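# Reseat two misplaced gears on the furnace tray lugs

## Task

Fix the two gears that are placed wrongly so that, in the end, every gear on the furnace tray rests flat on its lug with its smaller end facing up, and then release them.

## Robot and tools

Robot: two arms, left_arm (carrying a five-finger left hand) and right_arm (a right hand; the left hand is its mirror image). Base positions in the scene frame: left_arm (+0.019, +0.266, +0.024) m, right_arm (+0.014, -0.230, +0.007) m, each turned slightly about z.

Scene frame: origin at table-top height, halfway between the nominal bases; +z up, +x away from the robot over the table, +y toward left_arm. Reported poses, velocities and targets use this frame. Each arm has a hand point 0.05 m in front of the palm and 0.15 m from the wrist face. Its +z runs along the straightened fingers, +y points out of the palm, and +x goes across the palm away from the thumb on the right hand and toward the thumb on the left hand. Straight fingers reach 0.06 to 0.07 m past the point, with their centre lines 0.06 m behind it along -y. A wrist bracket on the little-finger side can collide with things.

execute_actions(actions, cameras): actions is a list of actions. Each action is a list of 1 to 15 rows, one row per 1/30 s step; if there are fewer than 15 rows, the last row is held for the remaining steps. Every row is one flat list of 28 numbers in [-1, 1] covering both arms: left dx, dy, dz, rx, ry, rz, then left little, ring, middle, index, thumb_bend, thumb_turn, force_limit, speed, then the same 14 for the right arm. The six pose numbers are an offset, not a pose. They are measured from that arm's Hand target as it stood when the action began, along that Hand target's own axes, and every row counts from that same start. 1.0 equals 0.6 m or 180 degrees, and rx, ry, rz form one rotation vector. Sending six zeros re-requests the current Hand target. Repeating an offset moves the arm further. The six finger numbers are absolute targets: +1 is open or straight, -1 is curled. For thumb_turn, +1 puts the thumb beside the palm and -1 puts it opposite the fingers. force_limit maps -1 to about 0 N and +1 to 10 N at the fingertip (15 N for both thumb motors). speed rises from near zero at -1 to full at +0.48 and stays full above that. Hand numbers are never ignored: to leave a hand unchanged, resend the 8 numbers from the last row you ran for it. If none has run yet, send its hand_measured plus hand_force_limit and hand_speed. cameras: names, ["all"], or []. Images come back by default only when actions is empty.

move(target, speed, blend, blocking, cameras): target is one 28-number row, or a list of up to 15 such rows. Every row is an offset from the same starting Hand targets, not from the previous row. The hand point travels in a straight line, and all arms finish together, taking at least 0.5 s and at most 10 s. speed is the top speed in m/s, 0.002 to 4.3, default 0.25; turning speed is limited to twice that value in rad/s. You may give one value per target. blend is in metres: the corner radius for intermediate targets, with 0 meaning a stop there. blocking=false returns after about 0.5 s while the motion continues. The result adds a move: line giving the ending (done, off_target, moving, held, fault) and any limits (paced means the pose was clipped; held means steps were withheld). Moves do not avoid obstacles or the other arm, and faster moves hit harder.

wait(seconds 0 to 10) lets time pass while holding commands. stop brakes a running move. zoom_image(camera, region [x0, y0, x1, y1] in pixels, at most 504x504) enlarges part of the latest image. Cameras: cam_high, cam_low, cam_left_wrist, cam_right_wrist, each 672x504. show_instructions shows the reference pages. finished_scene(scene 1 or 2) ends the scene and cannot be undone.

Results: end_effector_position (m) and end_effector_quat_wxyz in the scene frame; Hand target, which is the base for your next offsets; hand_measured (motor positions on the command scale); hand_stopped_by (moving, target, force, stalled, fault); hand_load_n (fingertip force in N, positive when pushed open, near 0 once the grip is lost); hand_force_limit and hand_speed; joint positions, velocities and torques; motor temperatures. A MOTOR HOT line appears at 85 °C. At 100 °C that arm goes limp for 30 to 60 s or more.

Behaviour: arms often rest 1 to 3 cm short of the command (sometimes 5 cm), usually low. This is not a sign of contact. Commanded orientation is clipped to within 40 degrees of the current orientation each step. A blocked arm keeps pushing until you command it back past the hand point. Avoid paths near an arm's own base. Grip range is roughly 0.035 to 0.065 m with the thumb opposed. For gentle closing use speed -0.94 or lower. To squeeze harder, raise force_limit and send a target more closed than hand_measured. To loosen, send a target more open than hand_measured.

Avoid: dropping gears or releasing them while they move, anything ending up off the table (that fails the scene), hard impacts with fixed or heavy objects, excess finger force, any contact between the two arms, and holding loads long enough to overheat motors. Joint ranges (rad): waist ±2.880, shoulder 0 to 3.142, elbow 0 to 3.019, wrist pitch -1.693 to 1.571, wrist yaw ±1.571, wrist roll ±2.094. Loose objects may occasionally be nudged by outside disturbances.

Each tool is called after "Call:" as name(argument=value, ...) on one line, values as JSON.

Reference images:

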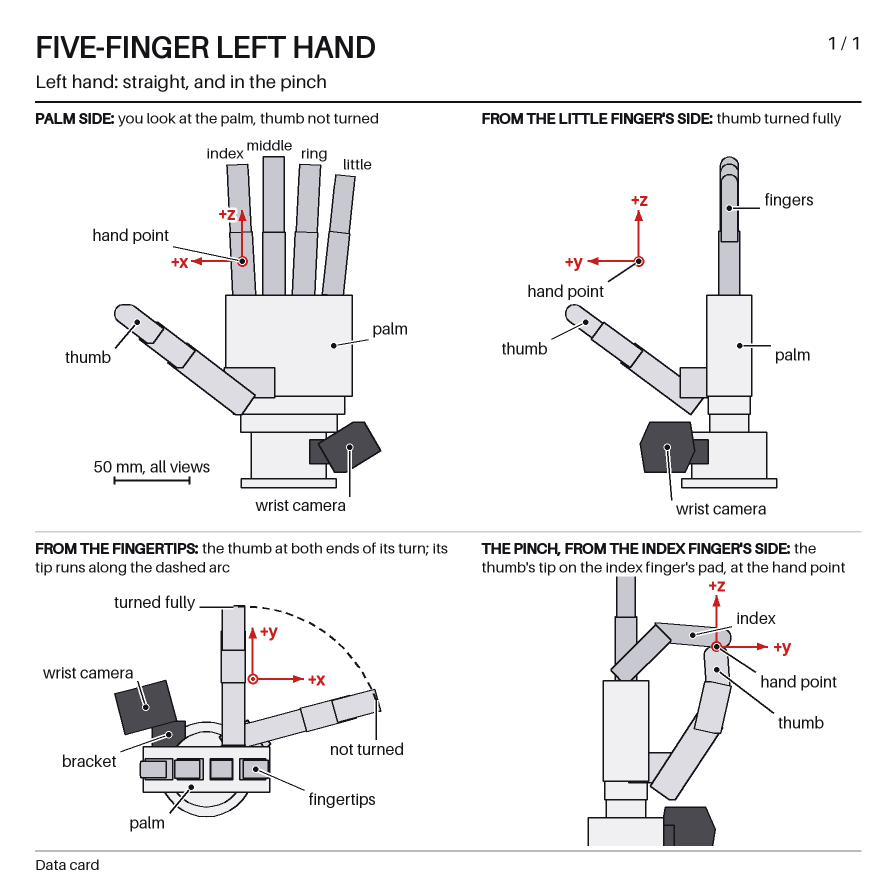

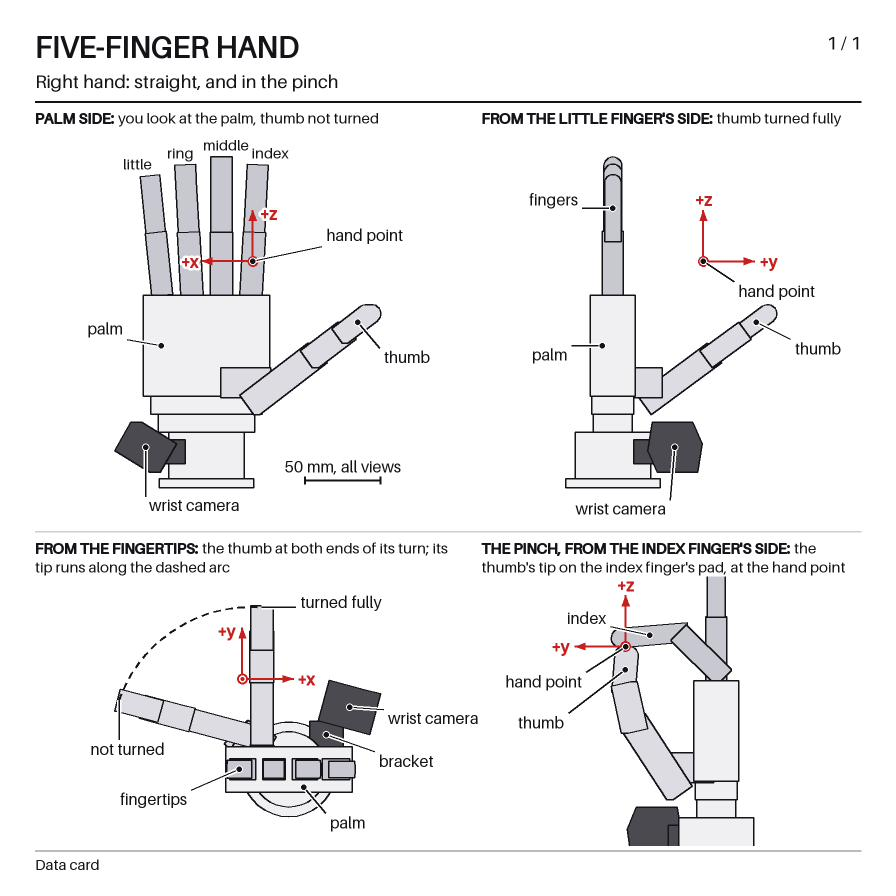

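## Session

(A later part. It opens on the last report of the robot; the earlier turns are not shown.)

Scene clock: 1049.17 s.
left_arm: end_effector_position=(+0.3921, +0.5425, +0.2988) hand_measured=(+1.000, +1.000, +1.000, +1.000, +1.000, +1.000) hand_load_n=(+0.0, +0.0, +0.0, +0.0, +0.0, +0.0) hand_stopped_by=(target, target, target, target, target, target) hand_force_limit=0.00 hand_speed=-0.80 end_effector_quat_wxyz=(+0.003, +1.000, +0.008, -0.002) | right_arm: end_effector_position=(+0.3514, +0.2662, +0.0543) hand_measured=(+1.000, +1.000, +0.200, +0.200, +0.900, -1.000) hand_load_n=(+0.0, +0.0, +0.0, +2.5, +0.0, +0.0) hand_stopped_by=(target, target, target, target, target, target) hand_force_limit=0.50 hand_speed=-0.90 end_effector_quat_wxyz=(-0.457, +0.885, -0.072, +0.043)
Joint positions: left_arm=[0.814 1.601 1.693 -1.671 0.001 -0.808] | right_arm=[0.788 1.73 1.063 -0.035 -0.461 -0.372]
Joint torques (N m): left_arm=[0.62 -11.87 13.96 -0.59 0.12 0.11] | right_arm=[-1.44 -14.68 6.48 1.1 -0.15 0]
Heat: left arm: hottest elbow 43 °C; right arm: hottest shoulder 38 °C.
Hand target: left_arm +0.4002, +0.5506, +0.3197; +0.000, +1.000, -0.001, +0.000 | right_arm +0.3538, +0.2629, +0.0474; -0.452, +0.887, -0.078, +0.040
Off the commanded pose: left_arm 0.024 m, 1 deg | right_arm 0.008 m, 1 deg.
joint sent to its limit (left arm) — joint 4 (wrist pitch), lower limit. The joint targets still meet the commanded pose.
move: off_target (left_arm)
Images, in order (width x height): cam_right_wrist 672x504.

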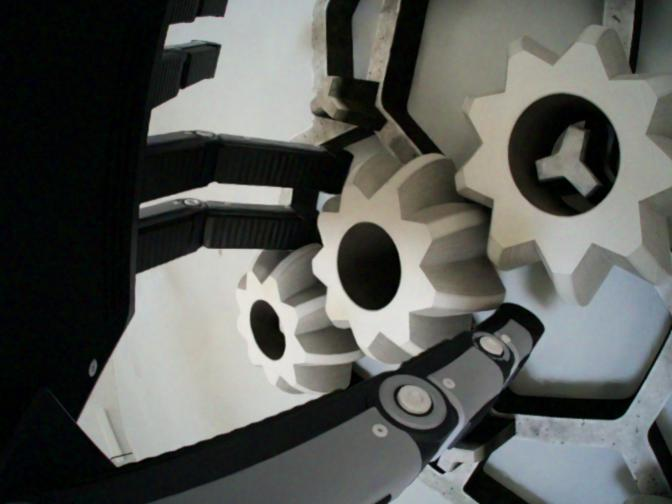

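Call:
move(target=[0,0,0,0,0,0,1,1,1,1,1,1,0,-0.8,0,0,0,0,0,0,1,1,-0.3,-0.3,0.2,-1,0.7,-0.92], speed=0.06, cameras=["cam_right_wrist"])

Call:
zoom_image(camera="cam_right_wrist", region=[200, 60, 552, 400])

Scene clock: 1053.13 s.
left_arm: end_effector_position=(+0.3921, +0.5425, +0.2988) hand_measured=(+1.000, +1.000, +1.000, +1.000, +1.000, +1.000) hand_load_n=(+0.0, +0.0, +0.0, +0.0, +0.0, +0.0) hand_stopped_by=(target, target, target, target, target, target) hand_force_limit=0.00 hand_speed=-0.80 end_effector_quat_wxyz=(+0.003, +1.000, +0.008, -0.002) | right_arm: end_effector_position=(+0.3530, +0.2651, +0.0543) hand_measured=(+1.000, +1.000, +0.024, +0.070, +0.820, -1.000) hand_load_n=(+0.0, +0.0, +7.5, +7.5, +12.5, +0.5) hand_stopped_by=(target, target, force, force, force, target) hand_force_limit=0.70 hand_speed=-0.92 end_effector_quat_wxyz=(-0.457, +0.885, -0.074, +0.044)
Joint positions: left_arm=[0.814 1.601 1.693 -1.671 0.001 -0.808] | right_arm=[0.785 1.73 1.063 -0.035 -0.46 -0.372]
Joint torques (N m): left_arm=[0.67 -11.93 13.97 -0.59 0.11 0.1] | right_arm=[-1.2 -14.74 6.48 1.11 -0.17 0]
Heat: left arm: hottest elbow 43 °C; right arm: hottest shoulder 39 °C.
Hand target: left_arm +0.4002, +0.5506, +0.3197; +0.000, +1.000, -0.001, +0.000 | right_arm +0.3540, +0.2628, +0.0474; -0.452, +0.887, -0.078, +0.040
Off the commanded pose: left_arm 0.024 m, 1 deg | right_arm 0.007 m, 1 deg.
joint sent to its limit (left arm) — joint 4 (wrist pitch), lower limit. The joint targets still meet the commanded pose.
move: off_target (left_arm)
Images, in order (width x height): cam_right_wrist 672x504.

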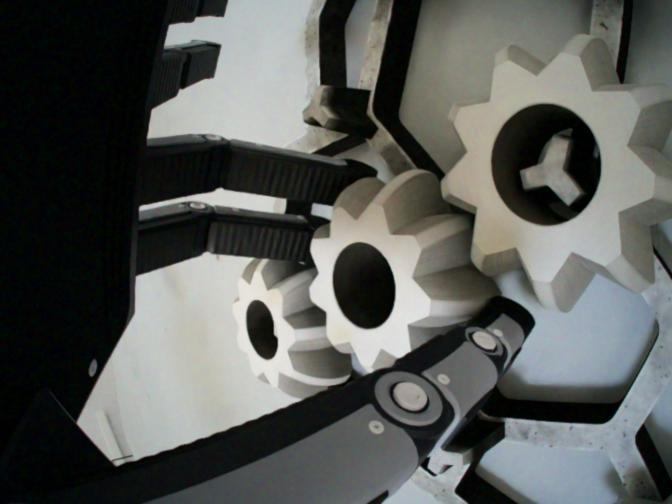

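Scaled by 1.432 from the camera's 672x504 image, which has a finer 960x720 frame.

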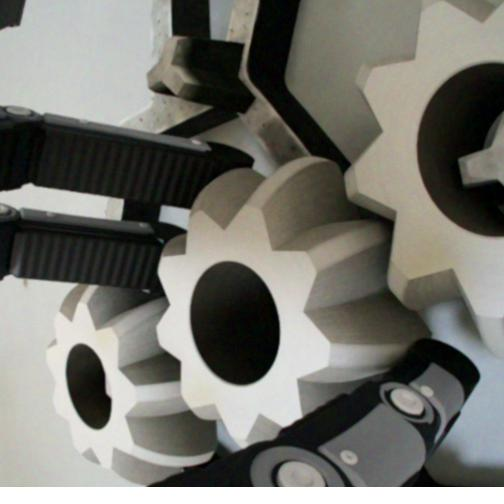

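Call:
move(target=[0,0,0,0,0,0,1,1,1,1,1,1,0,-0.8,0.0051,-0.0661,-0.0364,0.0183,0.0074,-0.0101,1,1,-0.3,-0.3,0.2,-1,0.7,-0.92], speed=0.04, cameras=["cam_right_wrist"])

Call:
zoom_image(camera="cam_right_wrist", region=[200, 60, 552, 400])

Scene clock: 1056.30 s.
left_arm: end_effector_position=(+0.3921, +0.5425, +0.2988) hand_measured=(+1.000, +1.000, +1.000, +1.000, +1.000, +1.000) hand_load_n=(+0.0, +0.0, +0.0, +0.0, +0.0, +0.0) hand_stopped_by=(target, target, target, target, target, target) hand_force_limit=0.00 hand_speed=-0.80 end_effector_quat_wxyz=(+0.003, +1.000, +0.008, -0.002) | right_arm: end_effector_position=(+0.3525, +0.2642, +0.0671) hand_measured=(+1.000, +1.000, +0.024, +0.068, +0.820, -1.000) hand_load_n=(-0.5, +0.0, +9.0, +0.0, +8.5, +2.5) hand_stopped_by=(target, target, force, force, force, target) hand_force_limit=0.70 hand_speed=-0.92 end_effector_quat_wxyz=(-0.461, +0.883, -0.072, +0.047)
Joint positions: left_arm=[0.814 1.601 1.693 -1.671 0.001 -0.808] | right_arm=[0.785 1.704 1.063 -0.049 -0.459 -0.372]
Joint torques (N m): left_arm=[0.44 -11.75 13.93 -0.59 0.1 0.1] | right_arm=[-1.03 -18.55 7.3 1.14 -0.14 0]
Heat: left arm: hottest elbow 43 °C; right arm: hottest shoulder 39 °C.
Hand target: left_arm +0.4002, +0.5506, +0.3197; +0.000, +1.000, -0.001, +0.000 | right_arm +0.3579, +0.2679, +0.0925; -0.476, +0.875, -0.068, +0.060
Off the commanded pose: left_arm 0.024 m, 1 deg | right_arm 0.026 m, 3 deg.
joint sent to its limit (left arm) — joint 4 (wrist pitch), lower limit. The joint targets still meet the commanded pose.
move: off_target (left_arm, right_arm)
Images, in order (width x height): cam_right_wrist 672x504.

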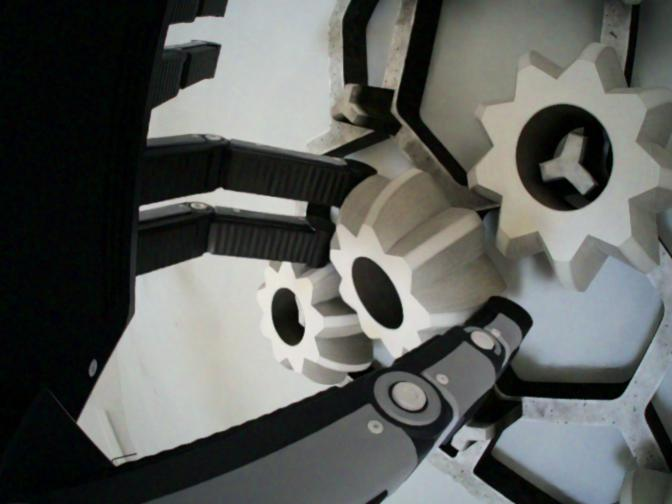

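Scaled by 1.432 from the camera's 672x504 image, which has a finer 960x720 frame.

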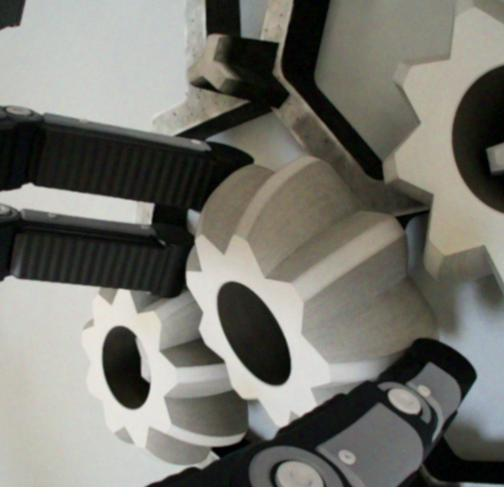

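Call:
move(target=[0,0,0,0,0,0,1,1,1,1,1,1,0,-0.8,0.0051,-0.0661,-0.0364,0.0183,0.0074,-0.0101,1,1,-0.3,-0.35,0.2,-1,0.7,-0.92], speed=0.04, cameras=["cam_right_wrist"])

Scene clock: 1060.00 s.
left_arm: end_effector_position=(+0.3921, +0.5425, +0.2988) hand_measured=(+1.000, +1.000, +1.000, +1.000, +1.000, +1.000) hand_load_n=(+0.0, +0.0, +0.0, +0.0, +0.0, +0.0) hand_stopped_by=(target, target, target, target, target, target) hand_force_limit=0.00 hand_speed=-0.80 end_effector_quat_wxyz=(+0.003, +1.000, +0.008, -0.002) | right_arm: end_effector_position=(+0.3546, +0.2657, +0.1173) hand_measured=(+1.000, +1.000, +0.024, -0.350, +0.816, -1.000) hand_load_n=(+0.0, +0.0, +0.0, +0.0, -0.5, +0.0) hand_stopped_by=(target, target, force, target, force, target) hand_force_limit=0.70 hand_speed=-0.92 end_effector_quat_wxyz=(-0.489, +0.868, -0.061, +0.070)
Joint positions: left_arm=[0.814 1.601 1.693 -1.671 0.001 -0.808] | right_arm=[0.785 1.614 1.063 -0.057 -0.458 -0.372]
Joint torques (N m): left_arm=[0.67 -11.93 13.97 -0.64 0.11 0.1] | right_arm=[-0.85 -16.38 8.62 0.95 -0.05 0]
Heat: left arm: hottest elbow 43 °C; right arm: hottest shoulder 39 °C.
Hand target: left_arm +0.4002, +0.5506, +0.3197; +0.000, +1.000, -0.001, +0.000 | right_arm +0.3597, +0.2706, +0.1376; -0.499, +0.861, -0.058, +0.080
Off the commanded pose: left_arm 0.024 m, 1 deg | right_arm 0.022 m, 2 deg.
joint sent to its limit (left arm) — joint 4 (wrist pitch), lower limit. The joint targets still meet the commanded pose.
move: off_target (left_arm, right_arm)
Images, in order (width x height): cam_right_wrist 672x504.

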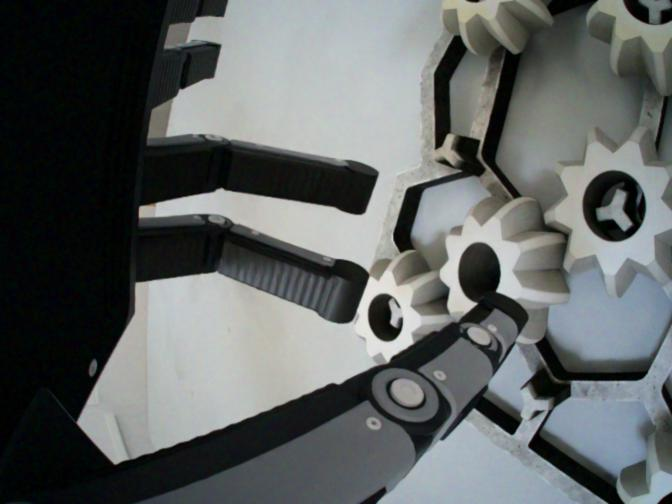

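Call:
move(target=[0,0,0,0,0,0,1,1,1,1,1,1,0,-0.8,0,0,0,0,0,0,1,1,0.5,0.5,1.0,-1,0.7,-0.5], speed=0.04, cameras=["cam_right_wrist","cam_left_wrist"])

Call:
zoom_image(camera="cam_right_wrist", region=[320, 100, 672, 440])

Call:
zoom_image(camera="cam_left_wrist", region=[20, 75, 170, 265])

Scene clock: 1061.97 s.
left_arm: end_effector_position=(+0.3921, +0.5425, +0.2988) hand_measured=(+1.000, +1.000, +1.000, +1.000, +1.000, +1.000) hand_load_n=(+0.0, +0.0, +0.0, +0.0, -0.5, +0.0) hand_stopped_by=(target, target, target, target, target, target) hand_force_limit=0.00 hand_speed=-0.80 end_effector_quat_wxyz=(+0.003, +1.000, +0.008, -0.002) | right_arm: end_effector_position=(+0.3546, +0.2657, +0.1173) hand_measured=(+1.000, +1.000, +0.500, +0.500, +1.000, -1.000) hand_load_n=(+0.0, +0.0, +0.0, +0.0, +0.0, +0.0) hand_stopped_by=(target, target, target, target, target, target) hand_force_limit=0.70 hand_speed=-0.50 end_effector_quat_wxyz=(-0.489, +0.868, -0.061, +0.070)
Joint positions: left_arm=[0.814 1.601 1.693 -1.671 0.001 -0.808] | right_arm=[0.785 1.614 1.063 -0.057 -0.458 -0.372]
Joint torques (N m): left_arm=[0.62 -12.04 13.97 -0.61 0.12 0.11] | right_arm=[-0.85 -16.38 8.62 0.96 -0.05 0]
Heat: left arm: hottest elbow 43 °C; right arm: hottest shoulder 39 °C.
Hand target: left_arm +0.4002, +0.5506, +0.3197; +0.000, +1.000, -0.001, +0.000 | right_arm +0.3597, +0.2706, +0.1376; -0.499, +0.861, -0.058, +0.080
Off the commanded pose: left_arm 0.024 m, 1 deg | right_arm 0.021 m, 2 deg.
joint sent to its limit (left arm) — joint 4 (wrist pitch), lower limit. The joint targets still meet the commanded pose.
move: off_target (left_arm, right_arm)
Images, in order (width x height): cam_left_wrist 672x504, cam_right_wrist 672x504.

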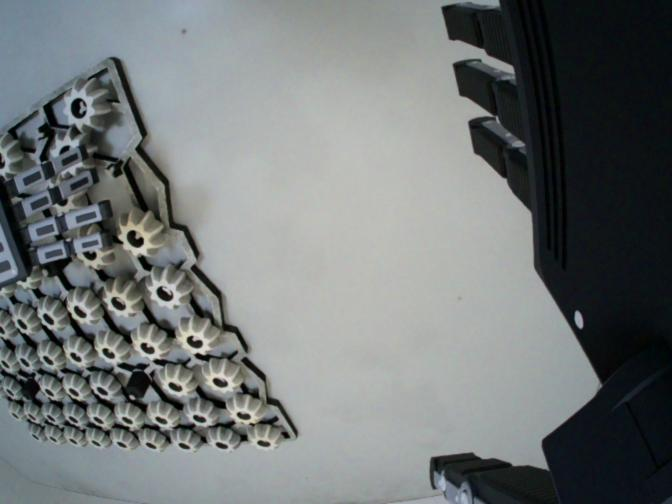

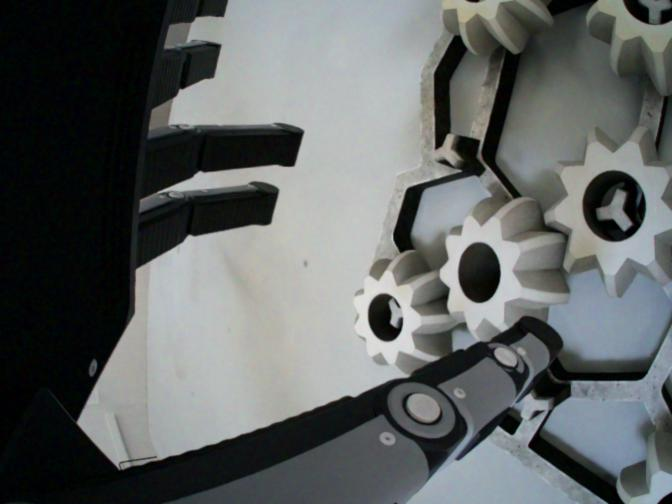

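Scaled by 1.432 from the camera's 672x504 image, which has a finer 960x720 frame.

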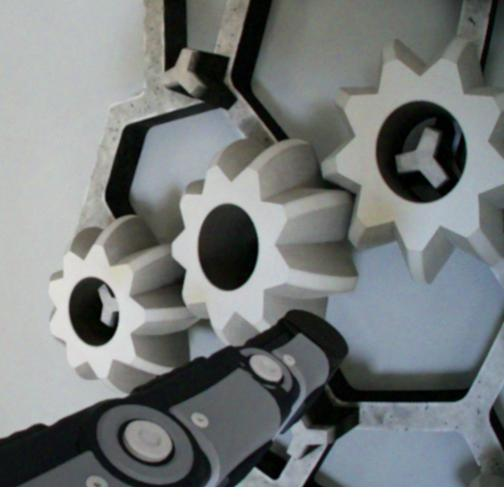

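Scaled by 2.653 from the camera's 672x504 image, which has a finer 960x720 frame.

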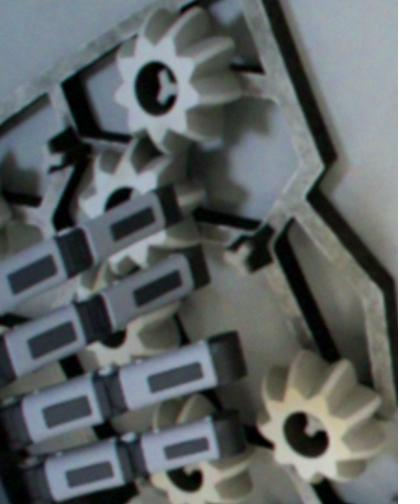

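Call:
move(target=[0,0,0,0,0,0,1,1,1,1,1,1,0,-0.8,-0.0191,0.0596,0.0021,-0.0387,0.0312,0.0502,1,1,0.5,0.5,1.0,-1,0.7,-0.5], speed=0.1, cameras=["cam_right_wrist"])

Call:
zoom_image(camera="cam_right_wrist", region=[280, 80, 632, 420])

Scene clock: 1075.90 s.
left_arm: end_effector_position=(+0.3921, +0.5425, +0.2988) hand_measured=(+1.000, +1.000, +1.000, +1.000, +1.000, +1.000) hand_load_n=(+0.0, +0.0, +0.0, +0.0, +0.0, +0.0) hand_stopped_by=(target, target, target, target, target, target) hand_force_limit=0.00 hand_speed=-0.80 end_effector_quat_wxyz=(+0.003, +1.000, +0.008, -0.002) | right_arm: end_effector_position=(+0.3522, +0.2547, +0.0971) hand_measured=(+1.000, +1.000, +0.500, +0.500, +1.000, -1.000) hand_load_n=(+0.0, +0.0, +0.0, +0.0, +0.0, +0.0) hand_stopped_by=(target, target, target, target, target, target) hand_force_limit=0.70 hand_speed=-0.50 end_effector_quat_wxyz=(-0.444, +0.879, -0.154, +0.079)
Joint positions: left_arm=[0.814 1.601 1.693 -1.671 0.001 -0.808] | right_arm=[0.806 1.614 1.045 -0.102 -0.307 -0.238]
Joint torques (N m): left_arm=[0.38 -11.87 13.97 -0.58 0.13 0.11] | right_arm=[-0.26 -15.97 6.87 0.94 0.06 0.06]
Heat: left arm: hottest elbow 43 °C; right arm: hottest shoulder 39 °C.
Hand target: left_arm +0.4002, +0.5506, +0.3197; +0.000, +1.000, -0.001, +0.000 | right_arm +0.3479, +0.2560, +0.1049; -0.447, +0.877, -0.155, +0.078
Off the commanded pose: left_arm 0.024 m, 1 deg | right_arm 0.009 m, 0 deg.
joint sent to its limit (left arm) — joint 4 (wrist pitch), lower limit. The joint targets still meet the commanded pose.
move: off_target (left_arm)
Images, in order (width x height): cam_right_wrist 672x504.

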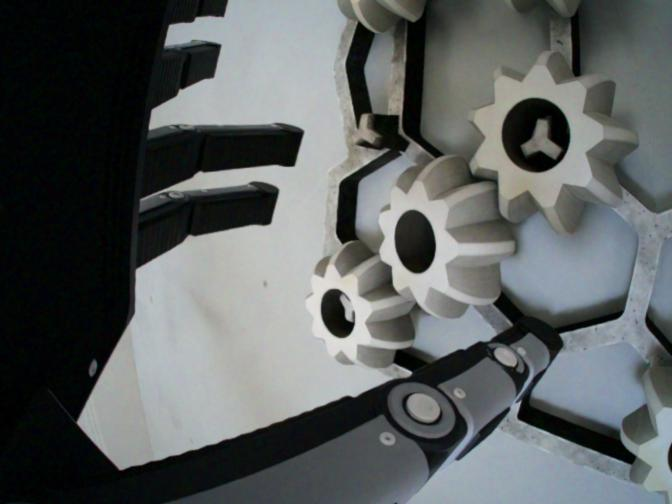

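Scaled by 1.432 from the camera's 672x504 image, which has a finer 960x720 frame.

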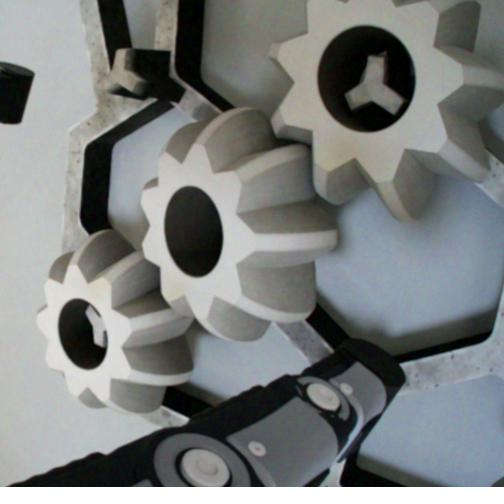

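Call:
move(target=[0,0,0,0,0,0,1,1,1,1,1,1,0,-0.8,-0.0065,0.0723,0.0602,0,0,0,1,1,0.5,0.5,1.0,-1,0.7,-0.5], speed=0.07, cameras=["cam_right_wrist"])

Call:
zoom_image(camera="cam_right_wrist", region=[200, 60, 552, 400])

Scene clock: 1080.20 s.
left_arm: end_effector_position=(+0.3921, +0.5425, +0.2988) hand_measured=(+1.000, +1.000, +1.000, +1.000, +1.000, +1.000) hand_load_n=(+0.0, +0.0, +0.0, +0.0, +0.0, +0.0) hand_stopped_by=(target, target, target, target, target, target) hand_force_limit=0.00 hand_speed=-0.80 end_effector_quat_wxyz=(+0.003, +1.000, +0.008, -0.002) | right_arm: end_effector_position=(+0.3465, +0.2562, +0.0513) hand_measured=(+1.000, +1.000, +0.500, +0.500, +1.000, -1.000) hand_load_n=(+0.0, +0.0, +0.0, +0.0, +0.5, +0.0) hand_stopped_by=(target, target, target, target, target, target) hand_force_limit=0.70 hand_speed=-0.50 end_effector_quat_wxyz=(-0.444, +0.879, -0.154, +0.078)
Joint positions: left_arm=[0.814 1.601 1.693 -1.671 0.001 -0.808] | right_arm=[0.817 1.684 0.988 0.026 -0.299 -0.231]
Joint torques (N m): left_arm=[0.5 -11.81 13.98 -0.64 0.11 0.12] | right_arm=[-0.21 -14.04 6.46 1.87 0.07 0.07]
Heat: left arm: hottest elbow 43 °C; right arm: hottest shoulder 39 °C.
Hand target: left_arm +0.4002, +0.5506, +0.3197; +0.000, +1.000, -0.001, +0.000 | right_arm +0.3453, +0.2610, +0.0487; -0.447, +0.877, -0.155, +0.078
Off the commanded pose: left_arm 0.024 m, 1 deg | right_arm 0.006 m, 0 deg.
joint sent to its limit (left arm) — joint 4 (wrist pitch), lower limit. The joint targets still meet the commanded pose.
move: off_target (left_arm)
Images, in order (width x height): cam_right_wrist 672x504.

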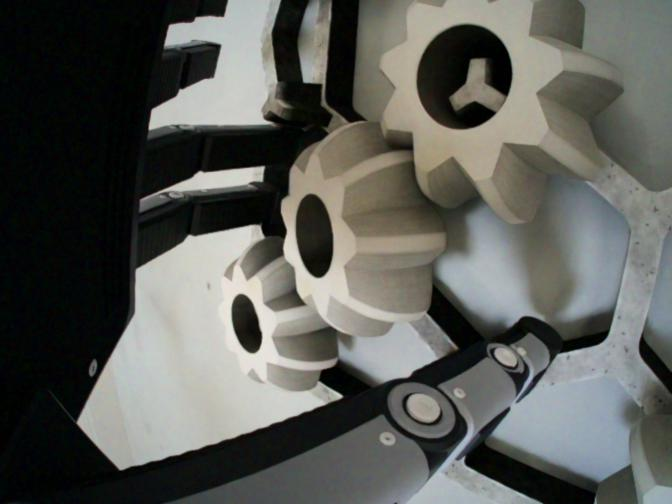

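Scaled by 1.432 from the camera's 672x504 image, which has a finer 960x720 frame.

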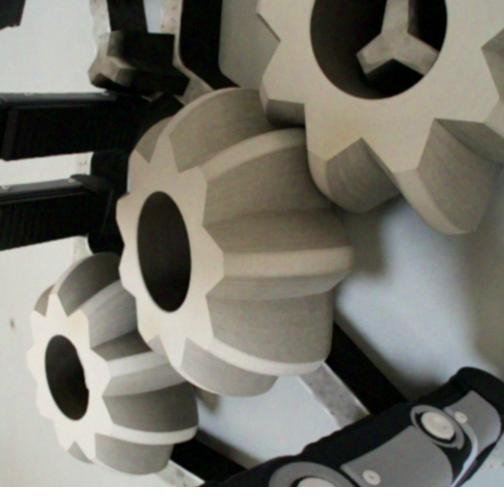

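Call:
move(target=[[0,0,0,0,0,0,1,1,1,1,1,1,0,-0.8,-0.0085,-0.0153,0.0179,0,0,0,1,1,0.5,0.5,1.0,-1,0.7,-0.5],[0,0,0,0,0,0,1,1,1,1,1,1,0,-0.8,-0.0085,-0.0153,0.0179,0,0,0,1,1,0.25,0.25,1.0,-1,0.7,-0.8]], speed=0.06, cameras=["cam_right_wrist"])

Call:
zoom_image(camera="cam_right_wrist", region=[200, 60, 552, 400])

Scene clock: 1088.03 s.
left_arm: end_effector_position=(+0.3921, +0.5425, +0.2988) hand_measured=(+1.000, +1.000, +1.000, +1.000, +1.000, +1.000) hand_load_n=(+0.0, +0.0, +0.0, +0.0, +0.0, +0.0) hand_stopped_by=(target, target, target, target, target, target) hand_force_limit=0.00 hand_speed=-0.80 end_effector_quat_wxyz=(+0.003, +1.000, +0.008, -0.002) | right_arm: end_effector_position=(+0.3447, +0.2685, +0.0481) hand_measured=(+1.000, +1.000, +0.250, +0.252, +1.000, -1.000) hand_load_n=(+0.0, +0.0, +0.0, +4.5, +0.0, +0.0) hand_stopped_by=(target, target, target, target, target, target) hand_force_limit=0.70 hand_speed=-0.80 end_effector_quat_wxyz=(-0.446, +0.878, -0.155, +0.082)
Joint positions: left_arm=[0.814 1.601 1.693 -1.671 0.001 -0.808] | right_arm=[0.838 1.705 1.003 0.042 -0.277 -0.216]
Joint torques (N m): left_arm=[0.67 -11.93 13.96 -0.58 0.11 0.1] | right_arm=[-0.38 -14.27 7.94 1.01 -0.16 0.05]
Heat: left arm: hottest elbow 44 °C; right arm: hottest shoulder 39 °C.
Hand target: left_arm +0.4002, +0.5506, +0.3197; +0.000, +1.000, -0.001, +0.000 | right_arm +0.3455, +0.2760, +0.0500; -0.447, +0.877, -0.155, +0.078
Off the commanded pose: left_arm 0.024 m, 1 deg | right_arm 0.008 m, 0 deg.
joint sent to its limit (left arm) — joint 4 (wrist pitch), lower limit. The joint targets still meet the commanded pose.
move: off_target (left_arm); target 2's new numbers were sent with right_arm's hand 0.018 m and 1 deg from that target
Images, in order (width x height): cam_right_wrist 672x504.

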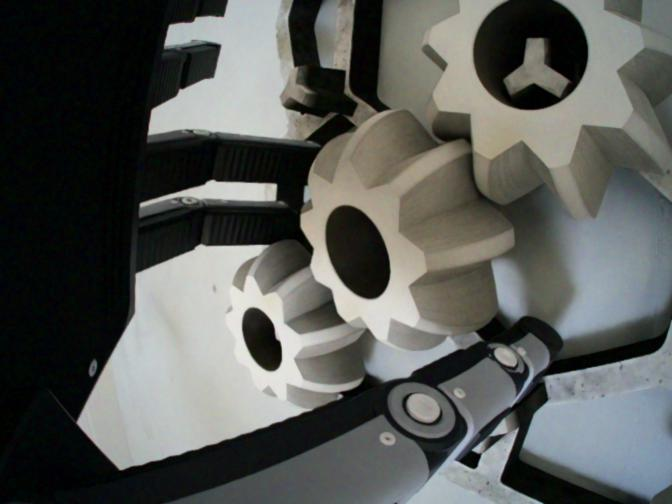

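Scaled by 1.432 from the camera's 672x504 image, which has a finer 960x720 frame.

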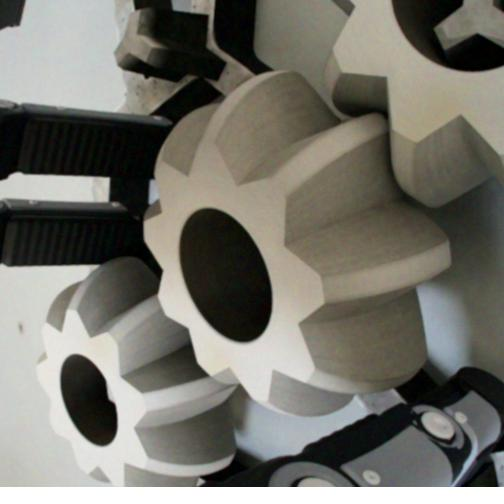

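Call:
move(target=[0,0,0,0,0,0,1,1,1,1,1,1,0,-0.8,0,0,0,0,0,0,1,1,-0.15,-0.15,0.3,-1,0.9,-0.9], speed=0.03, cameras=["cam_right_wrist"])

Call:
zoom_image(camera="cam_right_wrist", region=[200, 60, 552, 400])

Scene clock: 1091.30 s.
left_arm: end_effector_position=(+0.3921, +0.5425, +0.2988) hand_measured=(+1.000, +1.000, +1.000, +1.000, +1.000, +1.000) hand_load_n=(+0.0, +0.0, +0.0, +0.0, -0.5, +0.0) hand_stopped_by=(target, target, target, target, target, target) hand_force_limit=0.00 hand_speed=-0.80 end_effector_quat_wxyz=(+0.003, +1.000, +0.008, -0.002) | right_arm: end_effector_position=(+0.3466, +0.2669, +0.0391) hand_measured=(+1.000, +1.000, -0.110, -0.118, +0.816, -1.000) hand_load_n=(+0.0, +0.0, +9.5, +9.0, +13.5, +1.5) hand_stopped_by=(target, target, force, force, force, target) hand_force_limit=0.90 hand_speed=-0.90 end_effector_quat_wxyz=(-0.438, +0.881, -0.160, +0.084)
Joint positions: left_arm=[0.814 1.601 1.693 -1.671 0.001 -0.808] | right_arm=[0.837 1.722 1.004 0.044 -0.265 -0.215]
Joint torques (N m): left_arm=[0.67 -11.93 13.91 -0.62 0.1 0.11] | right_arm=[-0.38 -15.79 7.73 0.94 -0.56 0.03]
Heat: left arm: hottest elbow 44 °C; right arm: hottest shoulder 39 °C.
Hand target: left_arm +0.4002, +0.5506, +0.3197; +0.000, +1.000, -0.001, +0.000 | right_arm +0.3454, +0.2759, +0.0497; -0.447, +0.877, -0.155, +0.078
Off the commanded pose: left_arm 0.024 m, 1 deg | right_arm 0.014 m, 1 deg.
joint sent to its limit (left arm) — joint 4 (wrist pitch), lower limit. The joint targets still meet the commanded pose.
move: off_target (left_arm, right_arm)
Images, in order (width x height): cam_right_wrist 672x504.

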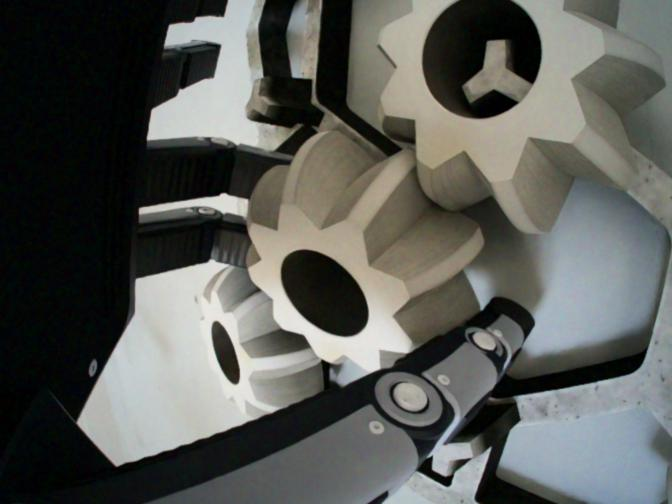

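Scaled by 1.432 from the camera's 672x504 image, which has a finer 960x720 frame.

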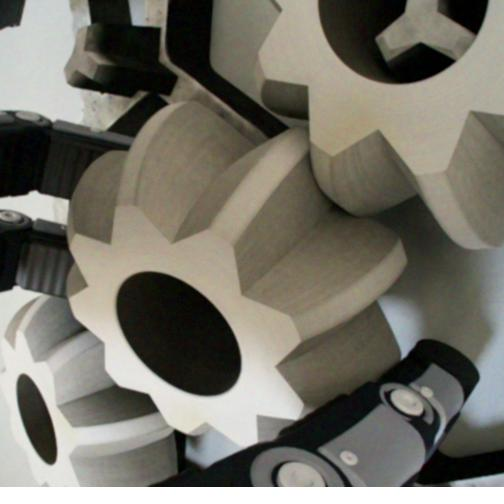

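Call:
move(target=[0,0,0,0,0,0,1,1,1,1,1,1,0,-0.8,0.0061,-0.093,-0.0703,0.0312,0.007,-0.0095,1,1,-0.15,-0.15,0.3,-1,0.9,-0.9], speed=0.05, cameras=["cam_right_wrist"])

Call:
zoom_image(camera="cam_right_wrist", region=[200, 60, 552, 400])

Scene clock: 1095.40 s.
left_arm: end_effector_position=(+0.3921, +0.5425, +0.2988) hand_measured=(+1.000, +1.000, +1.000, +1.000, +1.000, +1.000) hand_load_n=(+0.0, +0.0, +0.0, +0.0, +0.0, +0.0) hand_stopped_by=(target, target, target, target, target, target) hand_force_limit=0.00 hand_speed=-0.80 end_effector_quat_wxyz=(+0.003, +1.000, +0.008, -0.002) | right_arm: end_effector_position=(+0.3473, +0.2686, +0.1161) hand_measured=(+1.000, +1.000, -0.110, -0.118, +0.812, -1.000) hand_load_n=(+0.0, +0.0, +0.0, +0.0, +0.0, -0.5) hand_stopped_by=(target, target, force, force, force, target) hand_force_limit=0.90 hand_speed=-0.90 end_effector_quat_wxyz=(-0.485, +0.857, -0.141, +0.105)
Joint positions: left_arm=[0.814 1.601 1.693 -1.671 0.001 -0.808] | right_arm=[0.834 1.579 1.001 0.02 -0.283 -0.223]
Joint torques (N m): left_arm=[0.56 -11.81 13.97 -0.64 0.11 0.11] | right_arm=[-0.67 -13.57 8.21 1.03 -0.13 0.06]
Heat: left arm: hottest elbow 44 °C; right arm: hottest shoulder 39 °C.
Hand target: left_arm +0.4002, +0.5506, +0.3197; +0.000, +1.000, -0.001, +0.000 | right_arm +0.3485, +0.2733, +0.1197; -0.487, +0.856, -0.143, +0.102
Off the commanded pose: left_arm 0.024 m, 1 deg | right_arm 0.006 m, 0 deg.
joint sent to its limit (left arm) — joint 4 (wrist pitch), lower limit. The joint targets still meet the commanded pose.
move: off_target (left_arm)
Images, in order (width x height): cam_right_wrist 672x504.

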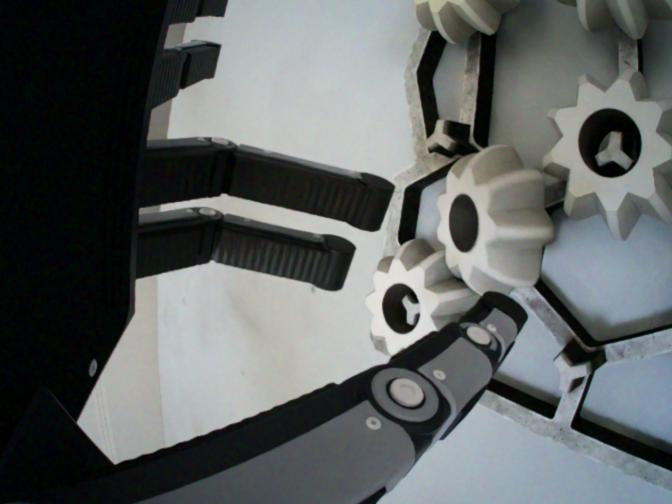

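Scaled by 1.432 from the camera's 672x504 image, which has a finer 960x720 frame.

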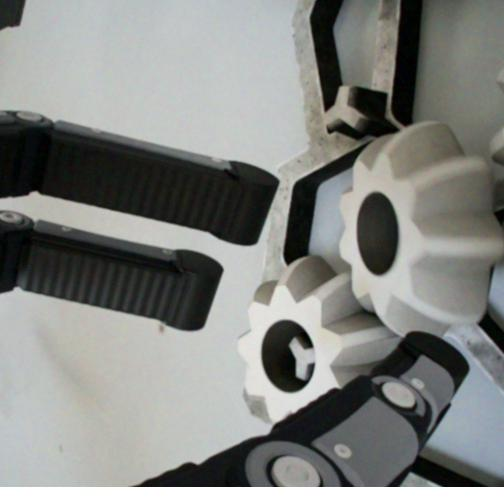

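Call:
move(target=[0,0,0,0,0,0,1,1,1,1,1,1,0,-0.8,-0.08,-0.12,-0.04,0,0,0,1,1,0.5,0.5,1.0,-1,0.7,-0.5], speed=0.15, cameras=["cam_right_wrist","cam_left_wrist"])

Call:
zoom_image(camera="cam_left_wrist", region=[30, 75, 160, 235])

Scene clock: 1098.60 s.
left_arm: end_effector_position=(+0.3921, +0.5425, +0.2988) hand_measured=(+1.000, +1.000, +1.000, +1.000, +1.000, +1.000) hand_load_n=(+0.0, +0.0, +0.0, +0.0, +0.0, +0.0) hand_stopped_by=(target, target, target, target, target, target) hand_force_limit=0.00 hand_speed=-0.80 end_effector_quat_wxyz=(+0.003, +1.000, +0.008, -0.002) | right_arm: end_effector_position=(+0.2995, +0.2914, +0.1648) hand_measured=(+1.000, +1.000, +0.500, +0.500, +1.000, -1.000) hand_load_n=(-0.5, +0.0, +0.0, +0.0, +0.0, +0.0) hand_stopped_by=(target, target, target, target, target, target) hand_force_limit=0.70 hand_speed=-0.50 end_effector_quat_wxyz=(-0.469, +0.866, -0.144, +0.095)
Joint positions: left_arm=[0.814 1.601 1.693 -1.671 0.001 -0.808] | right_arm=[0.942 1.497 1.072 -0.16 -0.195 -0.164]
Joint torques (N m): left_arm=[0.62 -11.93 13.94 -0.59 0.11 0.11] | right_arm=[-0.56 -14.1 11.18 1.02 0.13 0.08]
Heat: left arm: hottest elbow 44 °C; right arm: hottest shoulder 39 °C.
Hand target: left_arm +0.4002, +0.5506, +0.3197; +0.000, +1.000, -0.001, +0.000 | right_arm +0.3064, +0.3055, +0.1923; -0.487, +0.856, -0.142, +0.102
Off the commanded pose: left_arm 0.024 m, 1 deg | right_arm 0.032 m, 2 deg.
joint sent to its limit (left arm) — joint 4 (wrist pitch), lower limit. The joint targets still meet the commanded pose.
move: off_target (left_arm, right_arm)
Images, in order (width x height): cam_left_wrist 672x504, cam_right_wrist 672x504.

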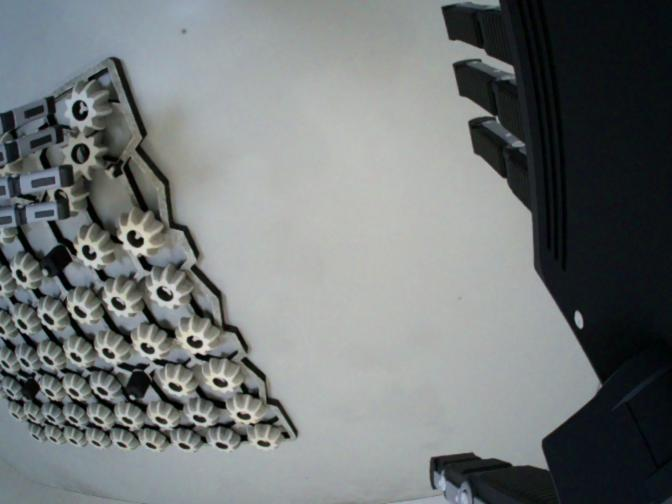

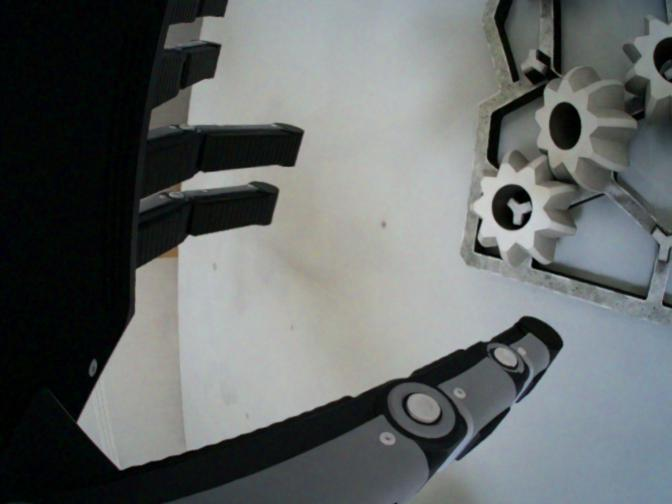

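Scaled by 3.150 from the camera's 672x504 image, which has a finer 960x720 frame.

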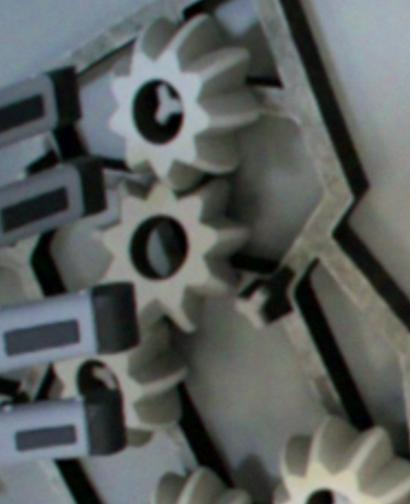

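Call:
move(target=[0,0,0,0,0,0,1,1,1,1,1,1,0,-0.8,0.0933,0.1333,0.0507,-0.1037,-0.0076,0.0088,1,1,0.5,0.5,1.0,-1,0.7,-0.5], speed=0.12, cameras=["cam_right_wrist"])

Call:
zoom_image(camera="cam_right_wrist", region=[220, 80, 572, 420])

Scene clock: 1108.60 s.
left_arm: end_effector_position=(+0.3921, +0.5425, +0.2988) hand_measured=(+1.000, +1.000, +1.000, +1.000, +1.000, +1.000) hand_load_n=(+0.0, +0.0, +0.0, +0.0, +0.0, +0.0) hand_stopped_by=(target, target, target, target, target, target) hand_force_limit=0.00 hand_speed=-0.80 end_effector_quat_wxyz=(+0.003, +1.000, +0.008, -0.002) | right_arm: end_effector_position=(+0.3429, +0.2597, +0.0948) hand_measured=(+1.000, +1.000, +0.500, +0.500, +1.000, -1.000) hand_load_n=(+0.0, +0.0, +0.0, +0.0, +0.0, +0.0) hand_stopped_by=(target, target, target, target, target, target) hand_force_limit=0.70 hand_speed=-0.50 end_effector_quat_wxyz=(-0.332, +0.927, -0.168, +0.053)
Joint positions: left_arm=[0.814 1.601 1.693 -1.671 0.001 -0.808] | right_arm=[0.853 1.692 1.25 -0.472 -0.218 -0.253]
Joint torques (N m): left_arm=[0.44 -11.87 13.98 -0.61 0.09 0.11] | right_arm=[-1.26 -15.33 10.95 0.66 -0.14 -0.11]
Heat: left arm: hottest elbow 44 °C; right arm: hottest shoulder 38 °C.
Hand target: left_arm +0.4002, +0.5506, +0.3197; +0.000, +1.000, -0.001, +0.000 | right_arm +0.3568, +0.2718, +0.1098; -0.345, +0.922, -0.163, +0.061
Off the commanded pose: left_arm 0.024 m, 1 deg | right_arm 0.024 m, 2 deg.
joint sent to its limit (left arm) — joint 4 (wrist pitch), lower limit. The joint targets still meet the commanded pose.
move: off_target (left_arm, right_arm)
Images, in order (width x height): cam_right_wrist 672x504.

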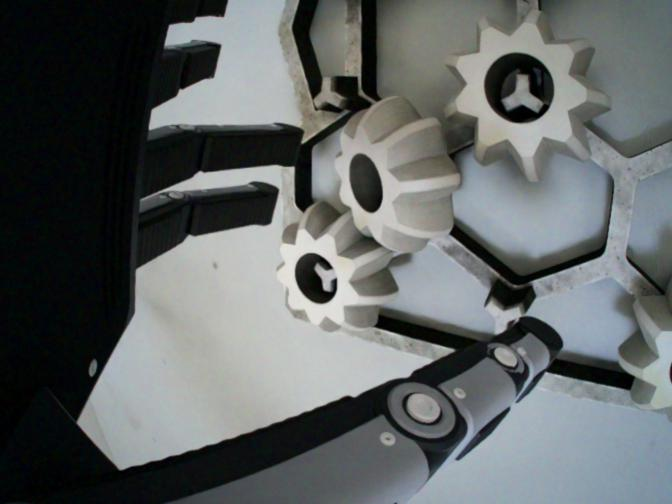

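Scaled by 1.432 from the camera's 672x504 image, which has a finer 960x720 frame.

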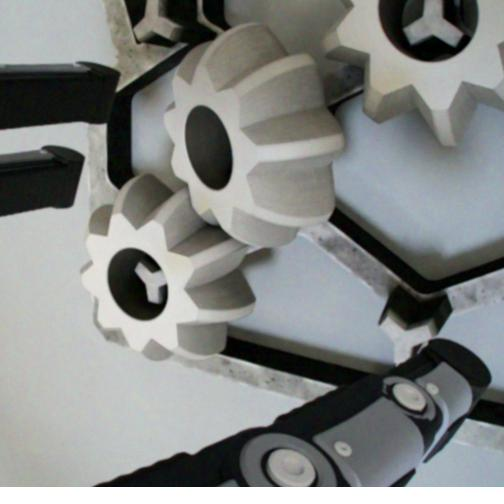

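Call:
move(target=[0,0,0,0,0,0,1,1,1,1,1,1,0,-0.8,-0.0043,0.0262,0.0542,0,0,0,1,1,0.5,0.5,1.0,-1,0.7,-0.5], speed=0.08, cameras=["cam_right_wrist"])

Call:
zoom_image(camera="cam_right_wrist", region=[180, 60, 532, 400])

Scene clock: 1112.60 s.
left_arm: end_effector_position=(+0.3921, +0.5425, +0.2988) hand_measured=(+1.000, +1.000, +1.000, +1.000, +1.000, +1.000) hand_load_n=(-0.5, +0.0, +0.0, +0.0, +0.0, +0.0) hand_stopped_by=(target, target, target, target, target, target) hand_force_limit=0.00 hand_speed=-0.80 end_effector_quat_wxyz=(+0.003, +1.000, +0.008, -0.002) | right_arm: end_effector_position=(+0.3495, +0.2677, +0.0662) hand_measured=(+1.000, +1.000, +0.500, +0.500, +1.000, -1.000) hand_load_n=(+0.0, +0.0, +0.0, +0.0, +0.0, +0.0) hand_stopped_by=(target, target, target, target, target, target) hand_force_limit=0.70 hand_speed=-0.50 end_effector_quat_wxyz=(-0.330, +0.927, -0.169, +0.052)
Joint positions: left_arm=[0.814 1.601 1.693 -1.671 0.001 -0.808] | right_arm=[0.853 1.753 1.25 -0.416 -0.218 -0.253]
Joint torques (N m): left_arm=[0.56 -11.93 13.97 -0.61 0.11 0.1] | right_arm=[-0.44 -15.97 9.18 1.54 0.07 -0.03]
Heat: left arm: hottest elbow 44 °C; right arm: hottest shoulder 38 °C.
Hand target: left_arm +0.4002, +0.5506, +0.3197; +0.000, +1.000, -0.001, +0.000 | right_arm +0.3577, +0.2816, +0.0750; -0.345, +0.922, -0.163, +0.061
Off the commanded pose: left_arm 0.024 m, 1 deg | right_arm 0.018 m, 2 deg.
joint sent to its limit (left arm) — joint 4 (wrist pitch), lower limit. The joint targets still meet the commanded pose.
move: off_target (left_arm, right_arm)
Images, in order (width x height): cam_right_wrist 672x504.

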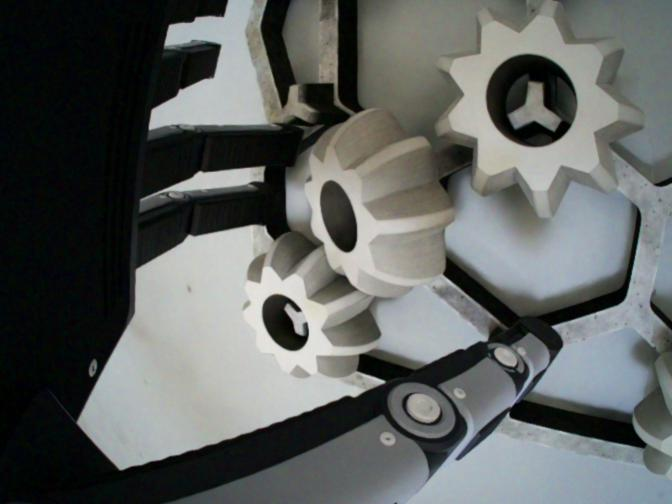

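Scaled by 1.432 from the camera's 672x504 image, which has a finer 960x720 frame.

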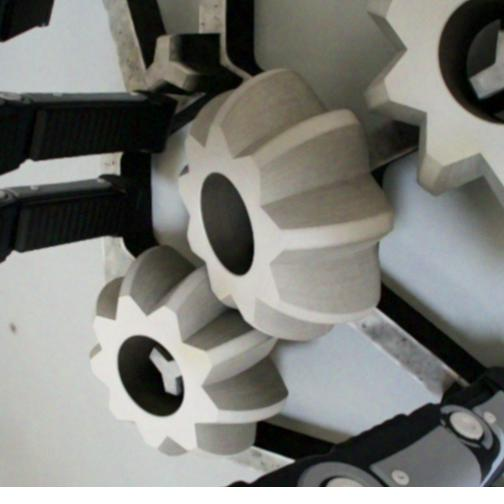

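Call:
move(target=[[0,0,0,0,0,0,1,1,1,1,1,1,0,-0.8,0,-0.0547,-0.0629,0,0,0,1,1,0.5,0.5,1.0,-1,0.7,-0.5],[0,0,0,0,0,0,1,1,1,1,1,1,0,-0.8,-0.0809,-0.0435,-0.0506,0.0722,0,0,1,1,0.5,0.5,1.0,-1,0.7,-0.5]], speed=0.12, blend=[0.02,0], cameras=["cam_right_wrist"])

Call:
zoom_image(camera="cam_right_wrist", region=[280, 80, 632, 420])

Scene clock: 1129.17 s.
left_arm: end_effector_position=(+0.3921, +0.5425, +0.2988) hand_measured=(+1.000, +1.000, +1.000, +1.000, +1.000, +1.000) hand_load_n=(-0.5, +0.0, +0.0, +0.0, +0.0, +0.0) hand_stopped_by=(target, target, target, target, target, target) hand_force_limit=0.00 hand_speed=-0.80 end_effector_quat_wxyz=(+0.003, +1.000, +0.008, -0.002) | right_arm: end_effector_position=(+0.3120, +0.2934, +0.1004) hand_measured=(+1.000, +1.000, +0.500, +0.500, +1.000, -1.000) hand_load_n=(-0.5, +0.0, +0.0, +0.0, +0.0, +0.0) hand_stopped_by=(target, target, target, target, target, target) hand_force_limit=0.70 hand_speed=-0.50 end_effector_quat_wxyz=(-0.431, +0.886, -0.156, +0.073)
Joint positions: left_arm=[0.814 1.601 1.693 -1.671 0.001 -0.808] | right_arm=[0.92 1.629 1.086 -0.142 -0.217 -0.167]
Joint torques (N m): left_arm=[0.79 -11.69 14.01 -0.57 0.11 0.11] | right_arm=[-0.44 -16.79 6.94 1.88 0.11 0.08]
Heat: left arm: hottest elbow 44 °C; right arm: hottest shoulder 38 °C.
Hand target: left_arm +0.4002, +0.5506, +0.3197; +0.000, +1.000, -0.001, +0.000 | right_arm +0.3120, +0.2982, +0.1152; -0.447, +0.877, -0.155, +0.079
Off the commanded pose: left_arm 0.024 m, 1 deg | right_arm 0.015 m, 2 deg.
joint sent to its limit (left arm) — joint 4 (wrist pitch), lower limit. The joint targets still meet the commanded pose.
move: off_target (left_arm, right_arm)
Images, in order (width x height): cam_right_wrist 672x504.

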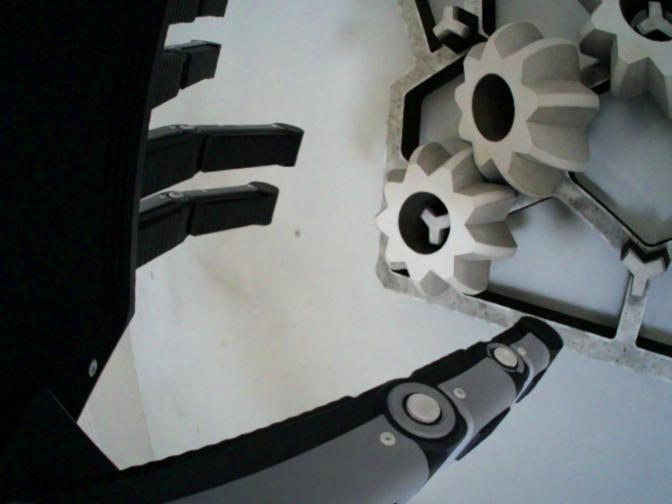

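Scaled by 1.432 from the camera's 672x504 image, which has a finer 960x720 frame.

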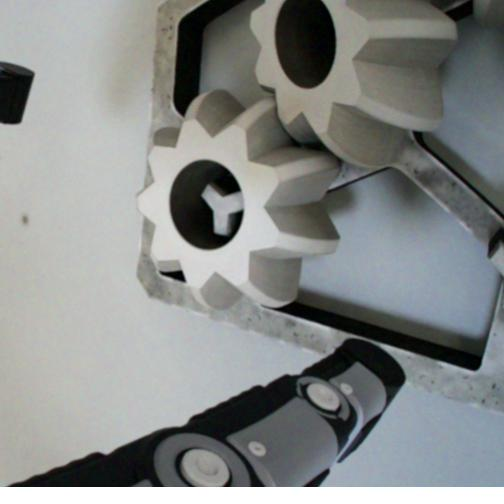

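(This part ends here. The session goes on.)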